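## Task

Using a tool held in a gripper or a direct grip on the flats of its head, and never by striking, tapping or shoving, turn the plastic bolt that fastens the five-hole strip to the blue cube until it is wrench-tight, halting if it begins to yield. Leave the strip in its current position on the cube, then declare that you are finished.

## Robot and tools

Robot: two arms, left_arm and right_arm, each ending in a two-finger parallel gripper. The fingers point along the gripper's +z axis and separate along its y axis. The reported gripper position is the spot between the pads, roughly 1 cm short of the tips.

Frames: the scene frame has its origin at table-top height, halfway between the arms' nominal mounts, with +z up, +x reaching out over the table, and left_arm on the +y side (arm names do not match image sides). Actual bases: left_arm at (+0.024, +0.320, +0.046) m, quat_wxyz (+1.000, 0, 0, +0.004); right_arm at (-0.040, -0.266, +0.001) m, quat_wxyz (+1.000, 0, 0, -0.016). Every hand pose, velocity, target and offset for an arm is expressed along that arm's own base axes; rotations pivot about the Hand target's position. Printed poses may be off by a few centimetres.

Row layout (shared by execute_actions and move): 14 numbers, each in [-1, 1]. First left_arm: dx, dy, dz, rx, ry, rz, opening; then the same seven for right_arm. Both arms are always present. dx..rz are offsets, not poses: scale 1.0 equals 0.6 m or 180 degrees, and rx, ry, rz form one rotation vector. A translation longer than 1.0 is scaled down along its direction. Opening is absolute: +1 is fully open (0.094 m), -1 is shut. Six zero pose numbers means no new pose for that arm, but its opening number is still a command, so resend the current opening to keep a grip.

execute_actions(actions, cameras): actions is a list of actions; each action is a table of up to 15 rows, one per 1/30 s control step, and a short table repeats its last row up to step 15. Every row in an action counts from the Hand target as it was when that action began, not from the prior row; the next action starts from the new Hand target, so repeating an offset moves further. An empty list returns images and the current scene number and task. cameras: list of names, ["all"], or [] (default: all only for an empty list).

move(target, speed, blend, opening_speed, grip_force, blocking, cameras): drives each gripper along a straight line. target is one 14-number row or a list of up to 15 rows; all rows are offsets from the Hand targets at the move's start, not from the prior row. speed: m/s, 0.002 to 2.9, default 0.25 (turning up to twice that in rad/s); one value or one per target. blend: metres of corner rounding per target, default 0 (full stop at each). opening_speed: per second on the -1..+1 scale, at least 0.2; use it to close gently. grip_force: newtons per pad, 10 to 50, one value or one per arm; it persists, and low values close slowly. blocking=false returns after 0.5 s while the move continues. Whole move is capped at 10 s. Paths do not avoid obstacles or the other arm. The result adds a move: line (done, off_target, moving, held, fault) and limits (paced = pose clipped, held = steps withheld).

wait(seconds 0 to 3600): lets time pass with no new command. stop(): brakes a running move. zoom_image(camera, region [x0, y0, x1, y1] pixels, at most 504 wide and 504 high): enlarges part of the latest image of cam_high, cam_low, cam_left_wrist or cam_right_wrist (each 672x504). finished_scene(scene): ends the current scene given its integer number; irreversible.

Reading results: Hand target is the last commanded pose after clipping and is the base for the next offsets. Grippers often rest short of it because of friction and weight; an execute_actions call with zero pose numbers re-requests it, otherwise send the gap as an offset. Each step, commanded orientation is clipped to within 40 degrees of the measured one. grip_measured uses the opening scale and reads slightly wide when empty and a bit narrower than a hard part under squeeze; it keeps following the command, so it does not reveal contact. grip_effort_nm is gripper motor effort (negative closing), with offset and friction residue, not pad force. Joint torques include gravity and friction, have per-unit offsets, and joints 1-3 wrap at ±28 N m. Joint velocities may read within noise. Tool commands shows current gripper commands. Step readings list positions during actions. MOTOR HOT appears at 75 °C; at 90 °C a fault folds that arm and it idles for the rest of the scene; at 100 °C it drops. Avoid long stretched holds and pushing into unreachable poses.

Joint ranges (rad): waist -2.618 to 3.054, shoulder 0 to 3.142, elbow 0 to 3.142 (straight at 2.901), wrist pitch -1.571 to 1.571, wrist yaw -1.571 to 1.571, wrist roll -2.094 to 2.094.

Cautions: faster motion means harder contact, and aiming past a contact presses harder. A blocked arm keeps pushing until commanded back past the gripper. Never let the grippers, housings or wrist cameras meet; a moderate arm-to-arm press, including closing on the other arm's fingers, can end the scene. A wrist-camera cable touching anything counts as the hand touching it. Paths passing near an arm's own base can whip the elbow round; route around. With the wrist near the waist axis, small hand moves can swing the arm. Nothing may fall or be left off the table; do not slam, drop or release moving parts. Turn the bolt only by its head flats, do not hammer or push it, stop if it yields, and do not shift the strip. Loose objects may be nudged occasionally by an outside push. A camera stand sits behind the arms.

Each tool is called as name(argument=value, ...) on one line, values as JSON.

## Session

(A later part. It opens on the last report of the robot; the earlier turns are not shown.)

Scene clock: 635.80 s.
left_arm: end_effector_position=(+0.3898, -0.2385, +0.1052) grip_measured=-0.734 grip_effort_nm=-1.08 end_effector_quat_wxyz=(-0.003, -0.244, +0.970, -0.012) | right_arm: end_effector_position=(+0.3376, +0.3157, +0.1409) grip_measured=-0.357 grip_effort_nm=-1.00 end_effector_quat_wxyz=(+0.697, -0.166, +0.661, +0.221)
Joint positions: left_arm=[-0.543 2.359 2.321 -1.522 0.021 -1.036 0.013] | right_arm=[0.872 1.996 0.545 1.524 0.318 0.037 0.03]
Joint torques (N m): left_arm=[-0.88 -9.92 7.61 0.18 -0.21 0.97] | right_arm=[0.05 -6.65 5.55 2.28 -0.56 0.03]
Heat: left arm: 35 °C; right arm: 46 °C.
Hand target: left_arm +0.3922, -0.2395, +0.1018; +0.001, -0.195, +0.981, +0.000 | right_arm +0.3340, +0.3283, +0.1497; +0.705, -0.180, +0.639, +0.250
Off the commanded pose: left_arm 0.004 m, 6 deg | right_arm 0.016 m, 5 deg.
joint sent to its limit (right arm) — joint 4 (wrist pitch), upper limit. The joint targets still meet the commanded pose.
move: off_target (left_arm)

move(target=[0.0105,-0.0205,0,0,0,-0.0333,-0.95,0,0,0,0,0,0,-0.7], speed=0.03, cameras=["cam_right_wrist"])

zoom_image(camera="cam_right_wrist", region=[220, 140, 460, 320])

Scene clock: 650.87 s.
left_arm: end_effector_position=(+0.3955, -0.2500, +0.1056) grip_measured=-0.734 grip_effort_nm=-1.08 end_effector_quat_wxyz=(-0.002, -0.199, +0.980, -0.013) | right_arm: end_effector_position=(+0.3393, +0.3134, +0.1409) grip_measured=-0.357 grip_effort_nm=-1.00 end_effector_quat_wxyz=(+0.699, -0.162, +0.662, +0.217)
Joint positions: left_arm=[-0.557 2.437 2.463 -1.583 0.022 -0.958 0.013] | right_arm=[0.87 1.996 0.545 1.524 0.329 0.037 0.03]
Joint torques (N m): left_arm=[-0.99 -10.32 7.51 0.22 -0.21 1.09] | right_arm=[0.28 -6.71 5.46 2.28 -0.66 0.03]
Heat: left arm: 33 °C; right arm: 46 °C.
Hand target: left_arm +0.3985, -0.2518, +0.1018; +0.001, -0.143, +0.990, +0.000 | right_arm +0.3340, +0.3283, +0.1497; +0.705, -0.180, +0.639, +0.250
Off the commanded pose: left_arm 0.005 m, 7 deg | right_arm 0.018 m, 5 deg.
joint sent to its limit (left arm) — joint 4 (wrist pitch), lower limit. The joint targets still meet the commanded pose.
joint sent to its limit (right arm) — joint 4 (wrist pitch), upper limit. The joint targets still meet the commanded pose.
move: off_target (left_arm)

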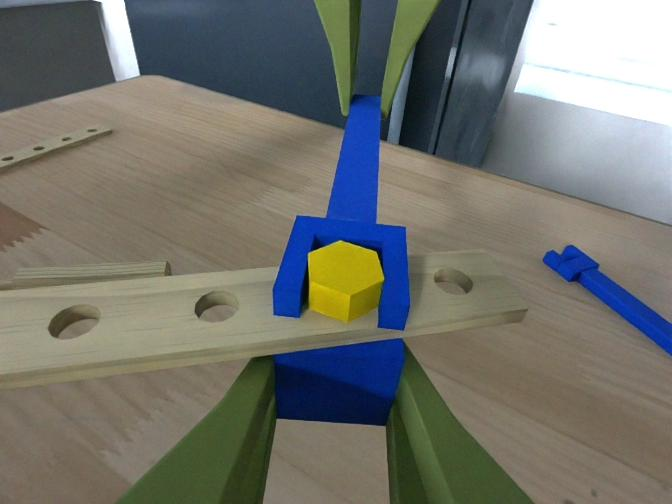

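Scaled by 2.100 from the camera's image (finer frame: 960x720).

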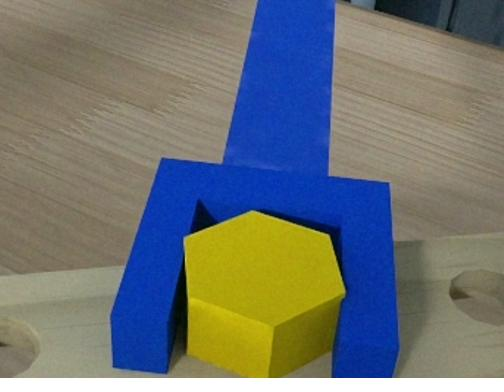

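move(target=[0.0078,-0.018,0,0,0,-0.028,-0.95,0,0,0,0,0,0,-0.7], speed=0.03, cameras=["cam_right_wrist"])

zoom_image(camera="cam_right_wrist", region=[220, 140, 460, 320])

Scene clock: 686.47 s.
left_arm: end_effector_position=(+0.3994, -0.2604, +0.1063) grip_measured=-0.733 grip_effort_nm=-1.07 end_effector_quat_wxyz=(+0.007, -0.156, +0.987, -0.021) | right_arm: end_effector_position=(+0.3398, +0.3125, +0.1409) grip_measured=-0.357 grip_effort_nm=-1.00 end_effector_quat_wxyz=(+0.700, -0.162, +0.663, +0.213)
Joint positions: left_arm=[-0.571 2.467 2.52 -1.587 0.022 -0.886 0.013] | right_arm=[0.87 1.996 0.545 1.524 0.335 0.031 0.03]
Joint torques (N m): left_arm=[-0.84 -10.36 7.56 0.32 -0.2 1.12] | right_arm=[0.29 -6.75 5.41 2.29 -0.7 0.08]
Heat: left arm: 33 °C; right arm: 47 °C.
Hand target: left_arm +0.4032, -0.2626, +0.1020; +0.001, -0.100, +0.995, +0.000 | right_arm +0.3340, +0.3283, +0.1497; +0.705, -0.180, +0.639, +0.250
Off the commanded pose: left_arm 0.006 m, 7 deg | right_arm 0.019 m, 6 deg.
joint read past its limit (left arm) — joint 4 (wrist pitch), lower limit.
joint sent to its limit (left arm) — joint 4 (wrist pitch), lower limit. The joint targets still meet the commanded pose.
joint sent to its limit (right arm) — joint 4 (wrist pitch), upper limit. The joint targets still meet the commanded pose.
move: off_target (left_arm)

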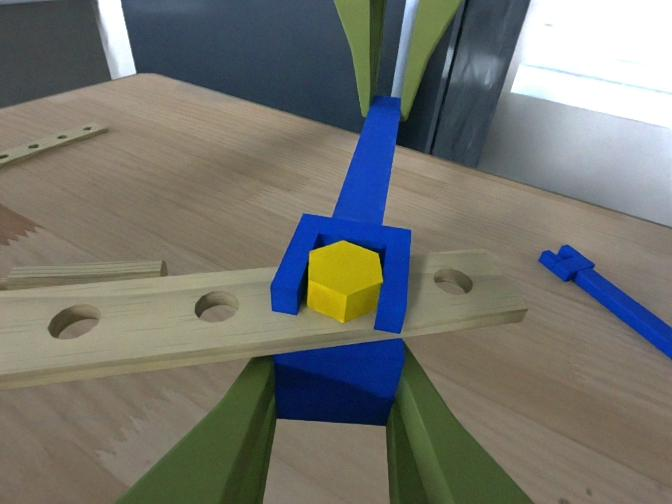

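Scaled by 2.100 from the camera's image (finer frame: 960x720).

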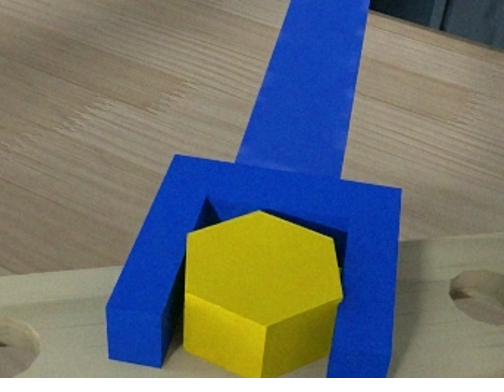

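move(target=[[-0.0178,0.031,0.001,0,0,0.0694,-0.95,0,0,0,0,0,0,-0.7],[-0.0423,0.076,0.001,0,0,0.136,-0.95,0,0,0,0,0,0,-0.7]], speed=0.04, blend=0.003, cameras=["cam_right_wrist"])

zoom_image(camera="cam_right_wrist", region=[220, 140, 460, 320])

Scene clock: 701.27 s.
left_arm: end_effector_position=(+0.3762, -0.2196, +0.0925) grip_measured=-0.733 grip_effort_nm=-1.08 end_effector_quat_wxyz=(-0.012, -0.304, +0.953, +0.008) | right_arm: end_effector_position=(+0.3325, +0.3245, +0.1330) grip_measured=-0.357 grip_effort_nm=-1.00 end_effector_quat_wxyz=(+0.683, -0.190, +0.665, +0.237)
Joint positions: left_arm=[-0.528 2.278 2.131 -1.452 0.007 -1.145 0.013] | right_arm=[0.87 2.002 0.545 1.503 0.258 0.044 0.03]
Joint torques (N m): left_arm=[0.25 -13.5 4.75 0.27 -0.08 -0.09] | right_arm=[0.14 -7.13 5.57 2.57 -0.02 -0.03]
Heat: left arm: 35 °C; right arm: 47 °C.
Hand target: left_arm +0.3778, -0.2170, +0.1024; +0.001, -0.308, +0.951, +0.000 | right_arm +0.3340, +0.3283, +0.1496; +0.705, -0.180, +0.639, +0.250
Off the commanded pose: left_arm 0.010 m, 2 deg | right_arm 0.017 m, 4 deg.
joint sent to its limit (right arm) — joint 4 (wrist pitch), upper limit. The joint targets still meet the commanded pose.
move: done

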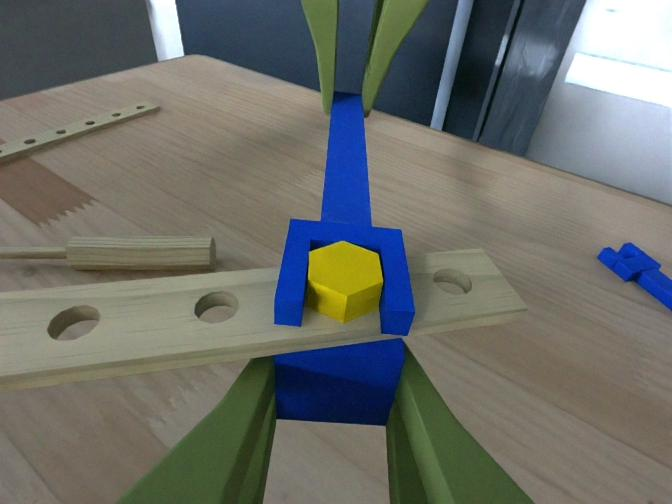

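Scaled by 2.100 from the camera's image (finer frame: 960x720).

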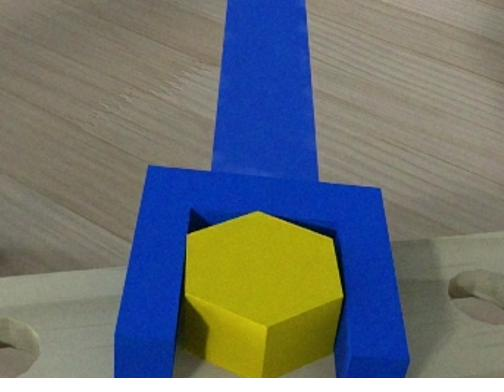

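move(target=[-0.0107,0.0132,0.02,0,0,0.0278,-0.95,0,0,0,0,0,0,-0.7], speed=0.04, cameras=["cam_right_wrist"])

zoom_image(camera="cam_right_wrist", region=[220, 140, 460, 320])

Scene clock: 716.60 s.
left_arm: end_effector_position=(+0.3730, -0.2142, +0.1005) grip_measured=-0.733 grip_effort_nm=-1.07 end_effector_quat_wxyz=(-0.008, -0.342, +0.940, +0.005) | right_arm: end_effector_position=(+0.3323, +0.3244, +0.1371) grip_measured=-0.357 grip_effort_nm=-1.00 end_effector_quat_wxyz=(+0.687, -0.187, +0.659, +0.240)
Joint positions: left_arm=[-0.521 2.242 2.104 -1.451 0.005 -1.219 0.013] | right_arm=[0.87 2.002 0.545 1.519 0.258 0.044 0.03]
Joint torques (N m): left_arm=[0.39 -13.94 5.08 0.1 -0.06 -0.11] | right_arm=[0.13 -7.1 5.65 2.36 -0.03 -0.03]
Heat: left arm: 39 °C; right arm: 48 °C.
Hand target: left_arm +0.3714, -0.2090, +0.1145; +0.001, -0.350, +0.937, +0.000 | right_arm +0.3340, +0.3283, +0.1496; +0.705, -0.180, +0.639, +0.250
Off the commanded pose: left_arm 0.015 m, 2 deg | right_arm 0.013 m, 3 deg.
joint sent to its limit (right arm) — joint 4 (wrist pitch), upper limit. The joint targets still meet the commanded pose.
move: off_target (left_arm)

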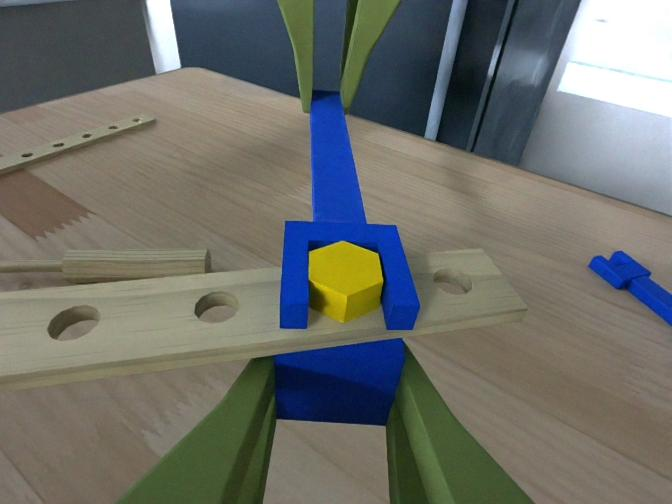

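Scaled by 2.100 from the camera's image (finer frame: 960x720).

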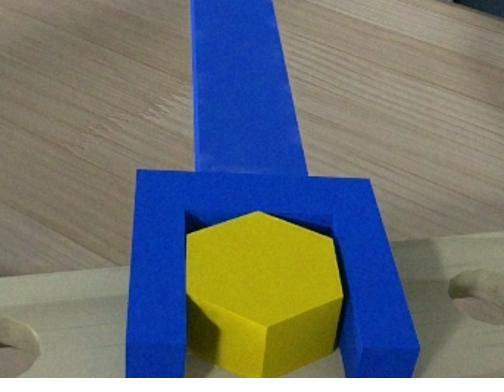

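move(target=[[0.0153,0.0129,-0.003,0,0,0,-0.95,0,0,0,0,0,0,-0.7],[0.0511,0.0429,-0.001,0,0,0,-0.95,0,0,0,0,0,0,-0.7]], speed=0.05, blend=0.003, cameras=["cam_right_wrist"])

Scene clock: 726.67 s.
left_arm: end_effector_position=(+0.4007, -0.1867, +0.1174) grip_measured=-0.733 grip_effort_nm=-1.08 end_effector_quat_wxyz=(+0.005, -0.350, +0.937, -0.009) | right_arm: end_effector_position=(+0.3323, +0.3244, +0.1371) grip_measured=-0.357 grip_effort_nm=-1.00 end_effector_quat_wxyz=(+0.688, -0.187, +0.659, +0.240)
Joint positions: left_arm=[-0.436 2.268 2.215 -1.498 0.005 -1.15 0.013] | right_arm=[0.87 2.002 0.545 1.519 0.258 0.043 0.03]
Joint torques (N m): left_arm=[0.4 -9.43 7.47 0.07 -0.06 0.06] | right_arm=[0.14 -7.1 5.64 2.37 -0.03 -0.02]
Heat: left arm: 38 °C; right arm: 49 °C.
Hand target: left_arm +0.4021, -0.1833, +0.1138; +0.001, -0.350, +0.937, +0.000 | right_arm +0.3340, +0.3283, +0.1496; +0.705, -0.180, +0.639, +0.250
Off the commanded pose: left_arm 0.005 m, 1 deg | right_arm 0.013 m, 3 deg.
joint sent to its limit (right arm) — joint 4 (wrist pitch), upper limit. The joint targets still meet the commanded pose.
move: done

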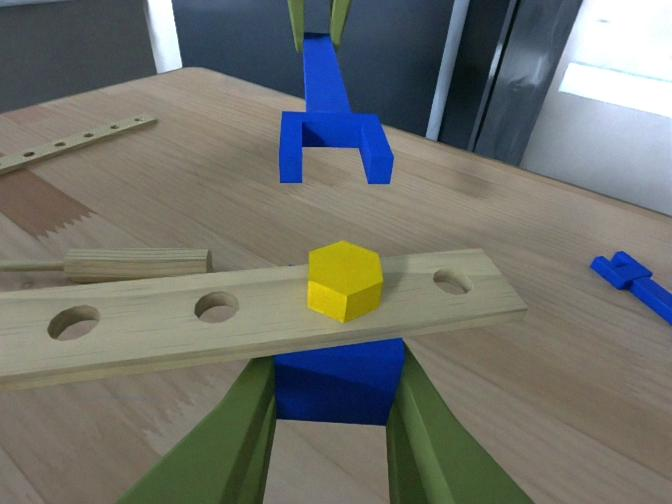

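move(target=[[0.048,0.0388,0,0,0,0,-0.95,0,0,0,0,0,0,-0.7],[0.048,0.0388,-0.205,0,0,0,-0.95,0,0,0,0,0,0,-0.7]], speed=[0.1,0.15], blend=0.01)

Scene clock: 742.57 s.
left_arm: end_effector_position=(+0.4299, -0.1617, +0.0006) grip_measured=-0.733 grip_effort_nm=-1.08 end_effector_quat_wxyz=(+0.001, -0.351, +0.936, -0.005) | right_arm: end_effector_position=(+0.3323, +0.3244, +0.1371) grip_measured=-0.357 grip_effort_nm=-1.00 end_effector_quat_wxyz=(+0.688, -0.187, +0.659, +0.240)
Joint positions: left_arm=[-0.36 2.375 1.933 -1.12 0.006 -1.077 0.013] | right_arm=[0.87 2.002 0.545 1.519 0.258 0.043 0.03]
Joint torques (N m): left_arm=[0.08 -10.21 5.34 0.41 -0.08 0.05] | right_arm=[0.14 -7.09 5.64 2.36 -0.03 -0.02]
Heat: left arm: 37 °C; right arm: 50 °C.
Hand target: left_arm +0.4309, -0.1600, -0.0091; +0.001, -0.350, +0.937, +0.000 | right_arm +0.3340, +0.3283, +0.1496; +0.705, -0.180, +0.639, +0.250
Off the commanded pose: left_arm 0.010 m, 1 deg | right_arm 0.013 m, 3 deg.
joint sent to its limit (right arm) — joint 4 (wrist pitch), upper limit. The joint targets still meet the commanded pose.
move: done

move(target=[[0,0,-0.042,0,0,0,-0.95,0,0,0,0,0,0,-0.7],[0,0,-0.056,0,0,0,-0.95,0,0,0,0,0,0,-0.7]], speed=[0.08,0.03], blend=0.003)

Scene clock: 748.50 s.
left_arm: end_effector_position=(+0.4298, -0.1617, -0.0285) grip_measured=-0.733 grip_effort_nm=-1.07 end_effector_quat_wxyz=(+0.001, -0.351, +0.936, -0.005) | right_arm: end_effector_position=(+0.3323, +0.3244, +0.1371) grip_measured=-0.357 grip_effort_nm=-1.00 end_effector_quat_wxyz=(+0.688, -0.187, +0.659, +0.240)
Joint positions: left_arm=[-0.36 2.408 1.873 -1.028 0.006 -1.077 0.013] | right_arm=[0.87 2.002 0.545 1.519 0.258 0.043 0.03]
Joint torques (N m): left_arm=[0.05 -9.72 4.75 0.55 -0.08 0.04] | right_arm=[0.16 -7.1 5.65 2.37 -0.03 -0.02]
Heat: left arm: 37 °C; right arm: 51 °C.
Hand target: left_arm +0.4308, -0.1599, -0.0428; +0.001, -0.350, +0.937, +0.000 | right_arm +0.3340, +0.3283, +0.1496; +0.705, -0.180, +0.639, +0.250
Off the commanded pose: left_arm 0.014 m, 1 deg | right_arm 0.013 m, 3 deg.
joint sent to its limit (right arm) — joint 4 (wrist pitch), upper limit. The joint targets still meet the commanded pose.
move: off_target (left_arm)

move(target=[[0,0,0.005,0,0,0,-0.2,0,0,0,0,0,0,-0.7],[0,0,0.305,0,0,0,0.0,0,0,0,0,0,0,-0.7],[-0.2553,-0.2052,0.3,0,0,-0.005,0.0,0,0,0,0,0,0,-0.7],[-0.2553,-0.2052,0.262,0,0,-0.005,0.0,0,0,0,0,0,0,-0.7]], speed=[0.05,0.15,0.2,0.1], blend=[0,0,0.01,0], cameras=["cam_left_wrist","cam_right_wrist"])

zoom_image(camera="cam_left_wrist", region=[270, 250, 440, 400])

Scene clock: 762.50 s.
left_arm: end_effector_position=(+0.2756, -0.2831, +0.1042) grip_measured=-0.003 grip_effort_nm=0.12 end_effector_quat_wxyz=(-0.014, -0.341, +0.940, +0.014) | right_arm: end_effector_position=(+0.3323, +0.3244, +0.1371) grip_measured=-0.357 grip_effort_nm=-1.00 end_effector_quat_wxyz=(+0.688, -0.187, +0.659, +0.240)
Joint positions: left_arm=[-0.795 2.097 1.886 -1.398 0.013 -1.491 0.047] | right_arm=[0.87 2.002 0.545 1.519 0.258 0.043 0.03]
Joint torques (N m): left_arm=[-0.34 -12.48 5.12 0.3 -0.15 -0.09] | right_arm=[0.14 -7.1 5.64 2.37 -0.03 -0.02]
Heat: left arm: 37 °C; right arm: 51 °C.
Hand target: left_arm +0.2777, -0.2831, +0.1144; +0.001, -0.342, +0.940, +0.000 | right_arm +0.3340, +0.3283, +0.1496; +0.705, -0.180, +0.639, +0.250
Off the commanded pose: left_arm 0.010 m, 2 deg | right_arm 0.013 m, 3 deg.
joint sent to its limit (right arm) — joint 4 (wrist pitch), upper limit. The joint targets still meet the commanded pose.
move: done; target 2's new opening was sent with left_arm's hand 0.020 m and 2 deg from that target

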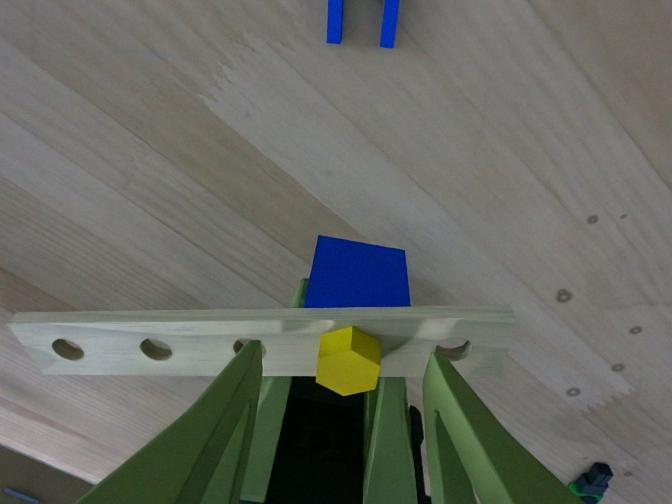

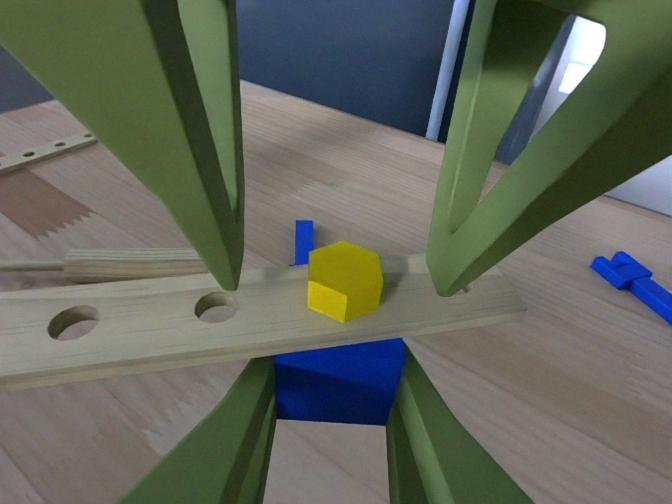

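Scaled by 2.965 from the camera's image (finer frame: 960x720).

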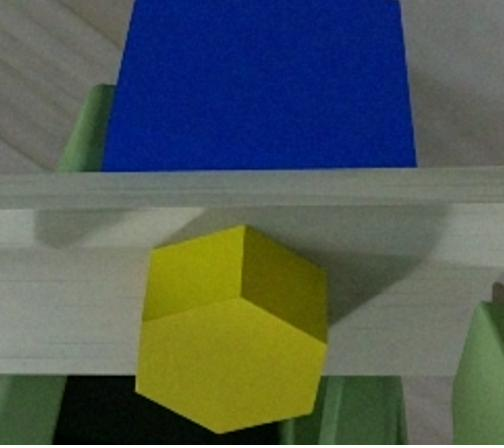

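move(target=[0.001,0.001,-0.004,-0.0038,-0.007,-0.008,0.0,0,0,0,0,0,0,-0.7], speed=0.05, cameras=["cam_left_wrist"])

zoom_image(camera="cam_left_wrist", region=[270, 290, 440, 440])

Scene clock: 773.53 s.
left_arm: end_effector_position=(+0.2763, -0.2823, +0.1015) grip_measured=-0.003 grip_effort_nm=0.12 end_effector_quat_wxyz=(-0.006, -0.335, +0.942, +0.005) | right_arm: end_effector_position=(+0.3323, +0.3244, +0.1371) grip_measured=-0.357 grip_effort_nm=-1.00 end_effector_quat_wxyz=(+0.688, -0.187, +0.659, +0.240)
Joint positions: left_arm=[-0.795 2.071 1.838 -1.352 0.007 -1.478 0.047] | right_arm=[0.87 2.002 0.545 1.519 0.258 0.043 0.03]
Joint torques (N m): left_arm=[-0.47 -12.42 5.05 0.32 -0.16 0.04] | right_arm=[0.14 -7.1 5.65 2.36 -0.03 -0.02]
Heat: left arm: 37 °C; right arm: 52 °C.
Hand target: left_arm +0.2783, -0.2825, +0.1120; +0.009, -0.330, +0.944, -0.009 | right_arm +0.3340, +0.3283, +0.1496; +0.705, -0.180, +0.639, +0.250
Off the commanded pose: left_arm 0.011 m, 2 deg | right_arm 0.013 m, 3 deg.
joint sent to its limit (right arm) — joint 4 (wrist pitch), upper limit. The joint targets still meet the commanded pose.
move: off_target (left_arm)

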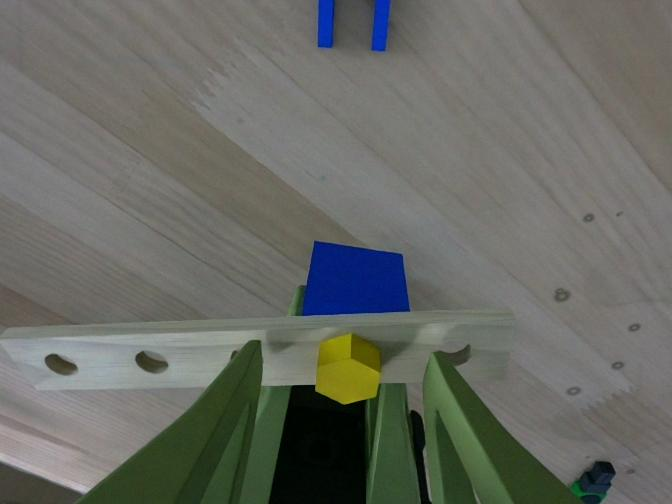

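Scaled by 2.965 from the camera's image (finer frame: 960x720).

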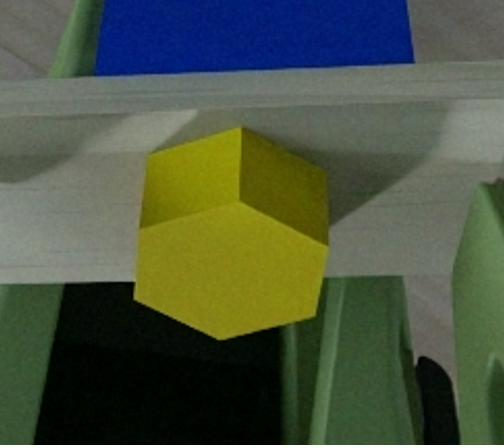

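move(target=[0,0,0,0,0,0,-0.95,0,0,0,0,0,0,-0.7], opening_speed=0.6)

Scene clock: 778.97 s.
left_arm: end_effector_position=(+0.2768, -0.2828, +0.1015) grip_measured=-0.659 grip_effort_nm=-1.08 end_effector_quat_wxyz=(-0.006, -0.334, +0.943, +0.004) | right_arm: end_effector_position=(+0.3323, +0.3244, +0.1371) grip_measured=-0.357 grip_effort_nm=-1.00 end_effector_quat_wxyz=(+0.688, -0.187, +0.659, +0.240)
Joint positions: left_arm=[-0.795 2.071 1.838 -1.349 0.007 -1.475 0.016] | right_arm=[0.87 2.002 0.545 1.519 0.258 0.042 0.03]
Joint torques (N m): left_arm=[-0.53 -12.44 5.07 0.33 -0.15 0.01] | right_arm=[0.14 -7.1 5.65 2.37 -0.03 -0.02]
Heat: left arm: 38 °C; right arm: 52 °C.
Hand target: left_arm +0.2783, -0.2825, +0.1120; +0.009, -0.331, +0.944, -0.009 | right_arm +0.3340, +0.3283, +0.1496; +0.705, -0.180, +0.639, +0.250
Off the commanded pose: left_arm 0.011 m, 2 deg | right_arm 0.013 m, 3 deg.
joint sent to its limit (right arm) — joint 4 (wrist pitch), upper limit. The joint targets still meet the commanded pose.
move: done

move(target=[[0,0,0,0,0,0,-0.95,0,0,0,0,0,0,0.5],[0,0,0,0,0,0,-0.95,-0.1085,-0.077,-0.01,0,0,0,0.5]], speed=0.1, opening_speed=1.2, cameras=["cam_left_wrist","cam_right_wrist"])

Scene clock: 785.50 s.
left_arm: end_effector_position=(+0.2772, -0.2825, +0.1015) grip_measured=-0.659 grip_effort_nm=-1.08 end_effector_quat_wxyz=(-0.004, -0.334, +0.943, +0.004) | right_arm: end_effector_position=(+0.2711, +0.2834, +0.1242) grip_measured=+0.498 grip_effort_nm=0.15 end_effector_quat_wxyz=(+0.662, -0.206, +0.685, +0.223)
Joint positions: left_arm=[-0.795 2.071 1.838 -1.349 0.004 -1.475 0.016] | right_arm=[0.96 1.817 0.259 1.532 0.343 0.042 0.07]
Joint torques (N m): left_arm=[-0.49 -12.46 5.03 0.32 -0.13 0.02] | right_arm=[0.64 -8.87 2.81 2.23 0.1 0.15]
Heat: left arm: 39 °C; right arm: 51 °C.
Hand target: left_arm +0.2783, -0.2825, +0.1120; +0.009, -0.331, +0.944, -0.009 | right_arm +0.2689, +0.2821, +0.1437; +0.705, -0.180, +0.639, +0.250
Off the commanded pose: left_arm 0.011 m, 2 deg | right_arm 0.020 m, 8 deg.
joint sent to its limit (right arm) — joint 4 (wrist pitch), upper limit. The joint targets are off in orientation, not in position.
move: off_target (right_arm)

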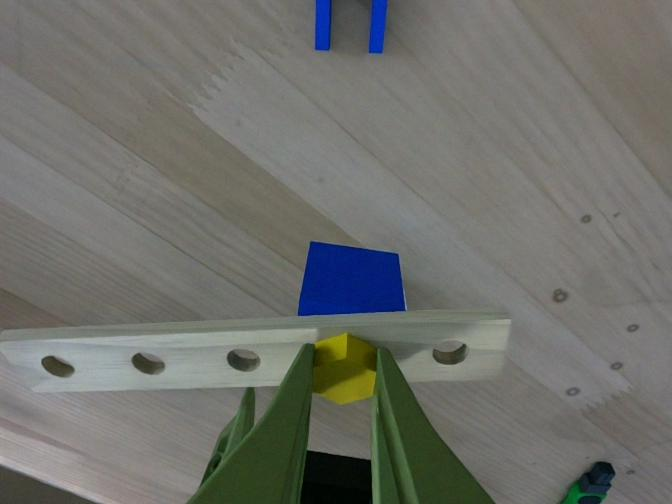

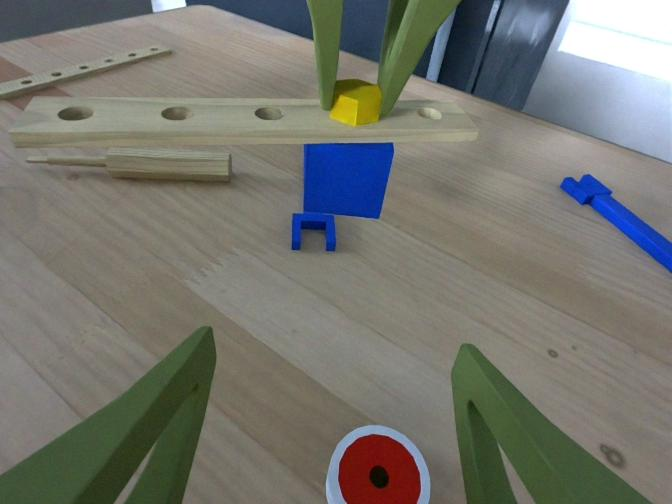

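move(target=[[0,0,-0.12,0,0,0,-0.95,-0.08,-0.057,0,0,0,0,0.5],[0,0,-0.16,0.0095,0.0095,0,-0.95,-0.08,-0.057,0,0,0,0,0.5]], speed=[0.12,0.05], blend=0.005)

Scene clock: 796.53 s.
left_arm: end_effector_position=(+0.2777, -0.2830, +0.0239) grip_measured=-0.659 grip_effort_nm=-1.08 end_effector_quat_wxyz=(-0.004, -0.334, +0.943, +0.003) | right_arm: end_effector_position=(+0.2220, +0.2500, +0.1295) grip_measured=+0.498 grip_effort_nm=0.16 end_effector_quat_wxyz=(+0.660, -0.210, +0.687, +0.222)
Joint positions: left_arm=[-0.795 2.114 1.592 -1.057 0.004 -1.475 0.016] | right_arm=[1.085 1.617 0.05 1.532 0.462 0.044 0.07]
Joint torques (N m): left_arm=[-0.4 -8.51 5.26 0.34 -0.12 0.02] | right_arm=[0.49 -6.15 2.76 2.19 0.12 0.17]
Heat: left arm: 40 °C; right arm: 50 °C.
Hand target: left_arm +0.2783, -0.2825, +0.0160; +0.000, -0.330, +0.944, +0.010 | right_arm +0.2209, +0.2480, +0.1438; +0.705, -0.180, +0.639, +0.250
Off the commanded pose: left_arm 0.008 m, 1 deg | right_arm 0.014 m, 9 deg.
joint sent to its limit (right arm) — joint 4 (wrist pitch), upper limit. The joint targets are off in orientation, not in position.
move: off_target (right_arm)

move(target=[[0,0,-0.024,0,0,0,-0.95,0,0,0,0,0,0,0.5],[0,0,-0.035,0,0,0,-0.95,0,0,0,0,0,0,0.5]], speed=[0.05,0.02], blend=0.003)

Scene clock: 800.97 s.
left_arm: end_effector_position=(+0.2785, -0.2838, +0.0066) grip_measured=-0.659 grip_effort_nm=-1.07 end_effector_quat_wxyz=(-0.003, -0.334, +0.943, +0.001) | right_arm: end_effector_position=(+0.2221, +0.2499, +0.1295) grip_measured=+0.498 grip_effort_nm=0.15 end_effector_quat_wxyz=(+0.660, -0.210, +0.687, +0.222)
Joint positions: left_arm=[-0.795 2.136 1.555 -0.995 0.004 -1.475 0.016] | right_arm=[1.085 1.617 0.05 1.532 0.463 0.044 0.07]
Joint torques (N m): left_arm=[-0.43 -8.24 4.53 0.45 -0.12 0.03] | right_arm=[0.53 -6.13 2.76 2.19 0.11 0.16]
Heat: left arm: 39 °C; right arm: 49 °C.
Hand target: left_arm +0.2783, -0.2825, -0.0050; +0.000, -0.330, +0.944, +0.010 | right_arm +0.2209, +0.2480, +0.1438; +0.705, -0.180, +0.639, +0.250
Off the commanded pose: left_arm 0.012 m, 1 deg | right_arm 0.014 m, 9 deg.
joint sent to its limit (right arm) — joint 4 (wrist pitch), upper limit. The joint targets are off in orientation, not in position.
move: off_target (left_arm)

move(target=[[0,0,0.003,0,0,0,-0.2,0,0,0,0,0,0,0.5],[0,0,0.15,0,0,0,-0.2,0,0,0,0,0,0,0.5]], speed=[0.04,0.12], opening_speed=1.0, cameras=["cam_high","cam_left_wrist","cam_right_wrist"])

Scene clock: 807.63 s.
left_arm: end_effector_position=(+0.2768, -0.2821, +0.0716) grip_measured=-0.203 grip_effort_nm=0.12 end_effector_quat_wxyz=(-0.010, -0.333, +0.943, +0.017) | right_arm: end_effector_position=(+0.2221, +0.2499, +0.1295) grip_measured=+0.498 grip_effort_nm=0.15 end_effector_quat_wxyz=(+0.660, -0.210, +0.687, +0.222)
Joint positions: left_arm=[-0.795 2.103 1.767 -1.273 0.004 -1.475 0.037] | right_arm=[1.085 1.617 0.05 1.532 0.463 0.044 0.07]
Joint torques (N m): left_arm=[-0.43 -11.6 7.41 -0.04 -0.13 0.04] | right_arm=[0.5 -6.15 2.76 2.2 0.11 0.17]
Heat: left arm: 38 °C; right arm: 49 °C.
Hand target: left_arm +0.2783, -0.2825, +0.0851; +0.000, -0.330, +0.944, +0.010 | right_arm +0.2209, +0.2480, +0.1438; +0.705, -0.180, +0.639, +0.250
Off the commanded pose: left_arm 0.013 m, 1 deg | right_arm 0.014 m, 9 deg.
joint sent to its limit (right arm) — joint 4 (wrist pitch), upper limit. The joint targets are off in orientation, not in position.
move: off_target (left_arm)

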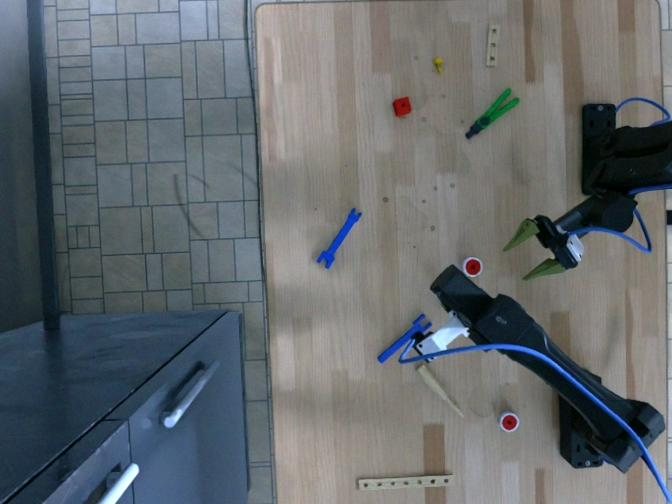

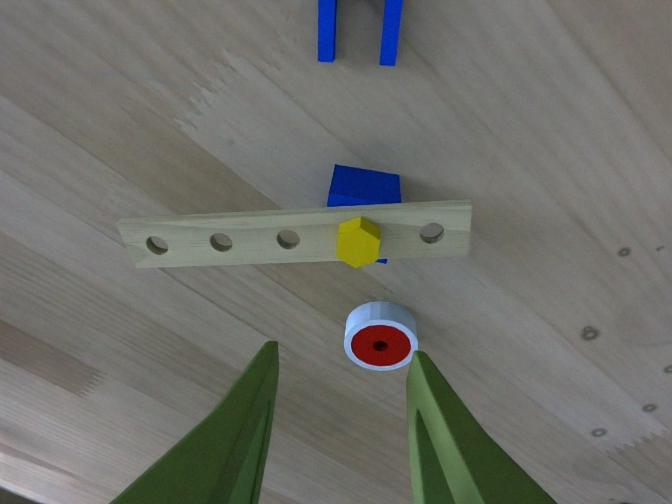

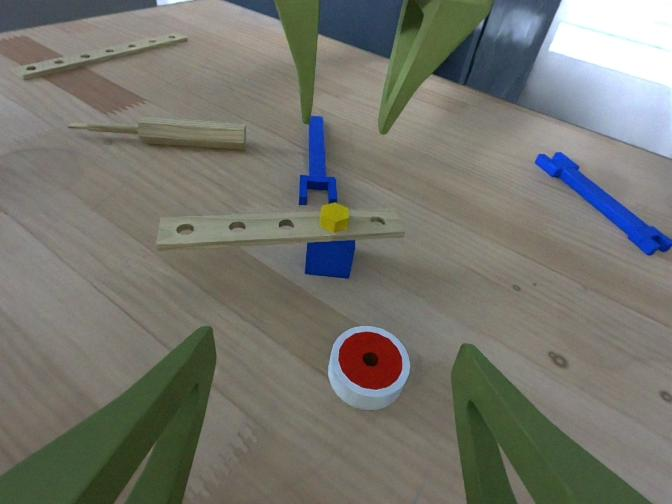

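finished_scene(scene=2)

The scene is finished: the task was done.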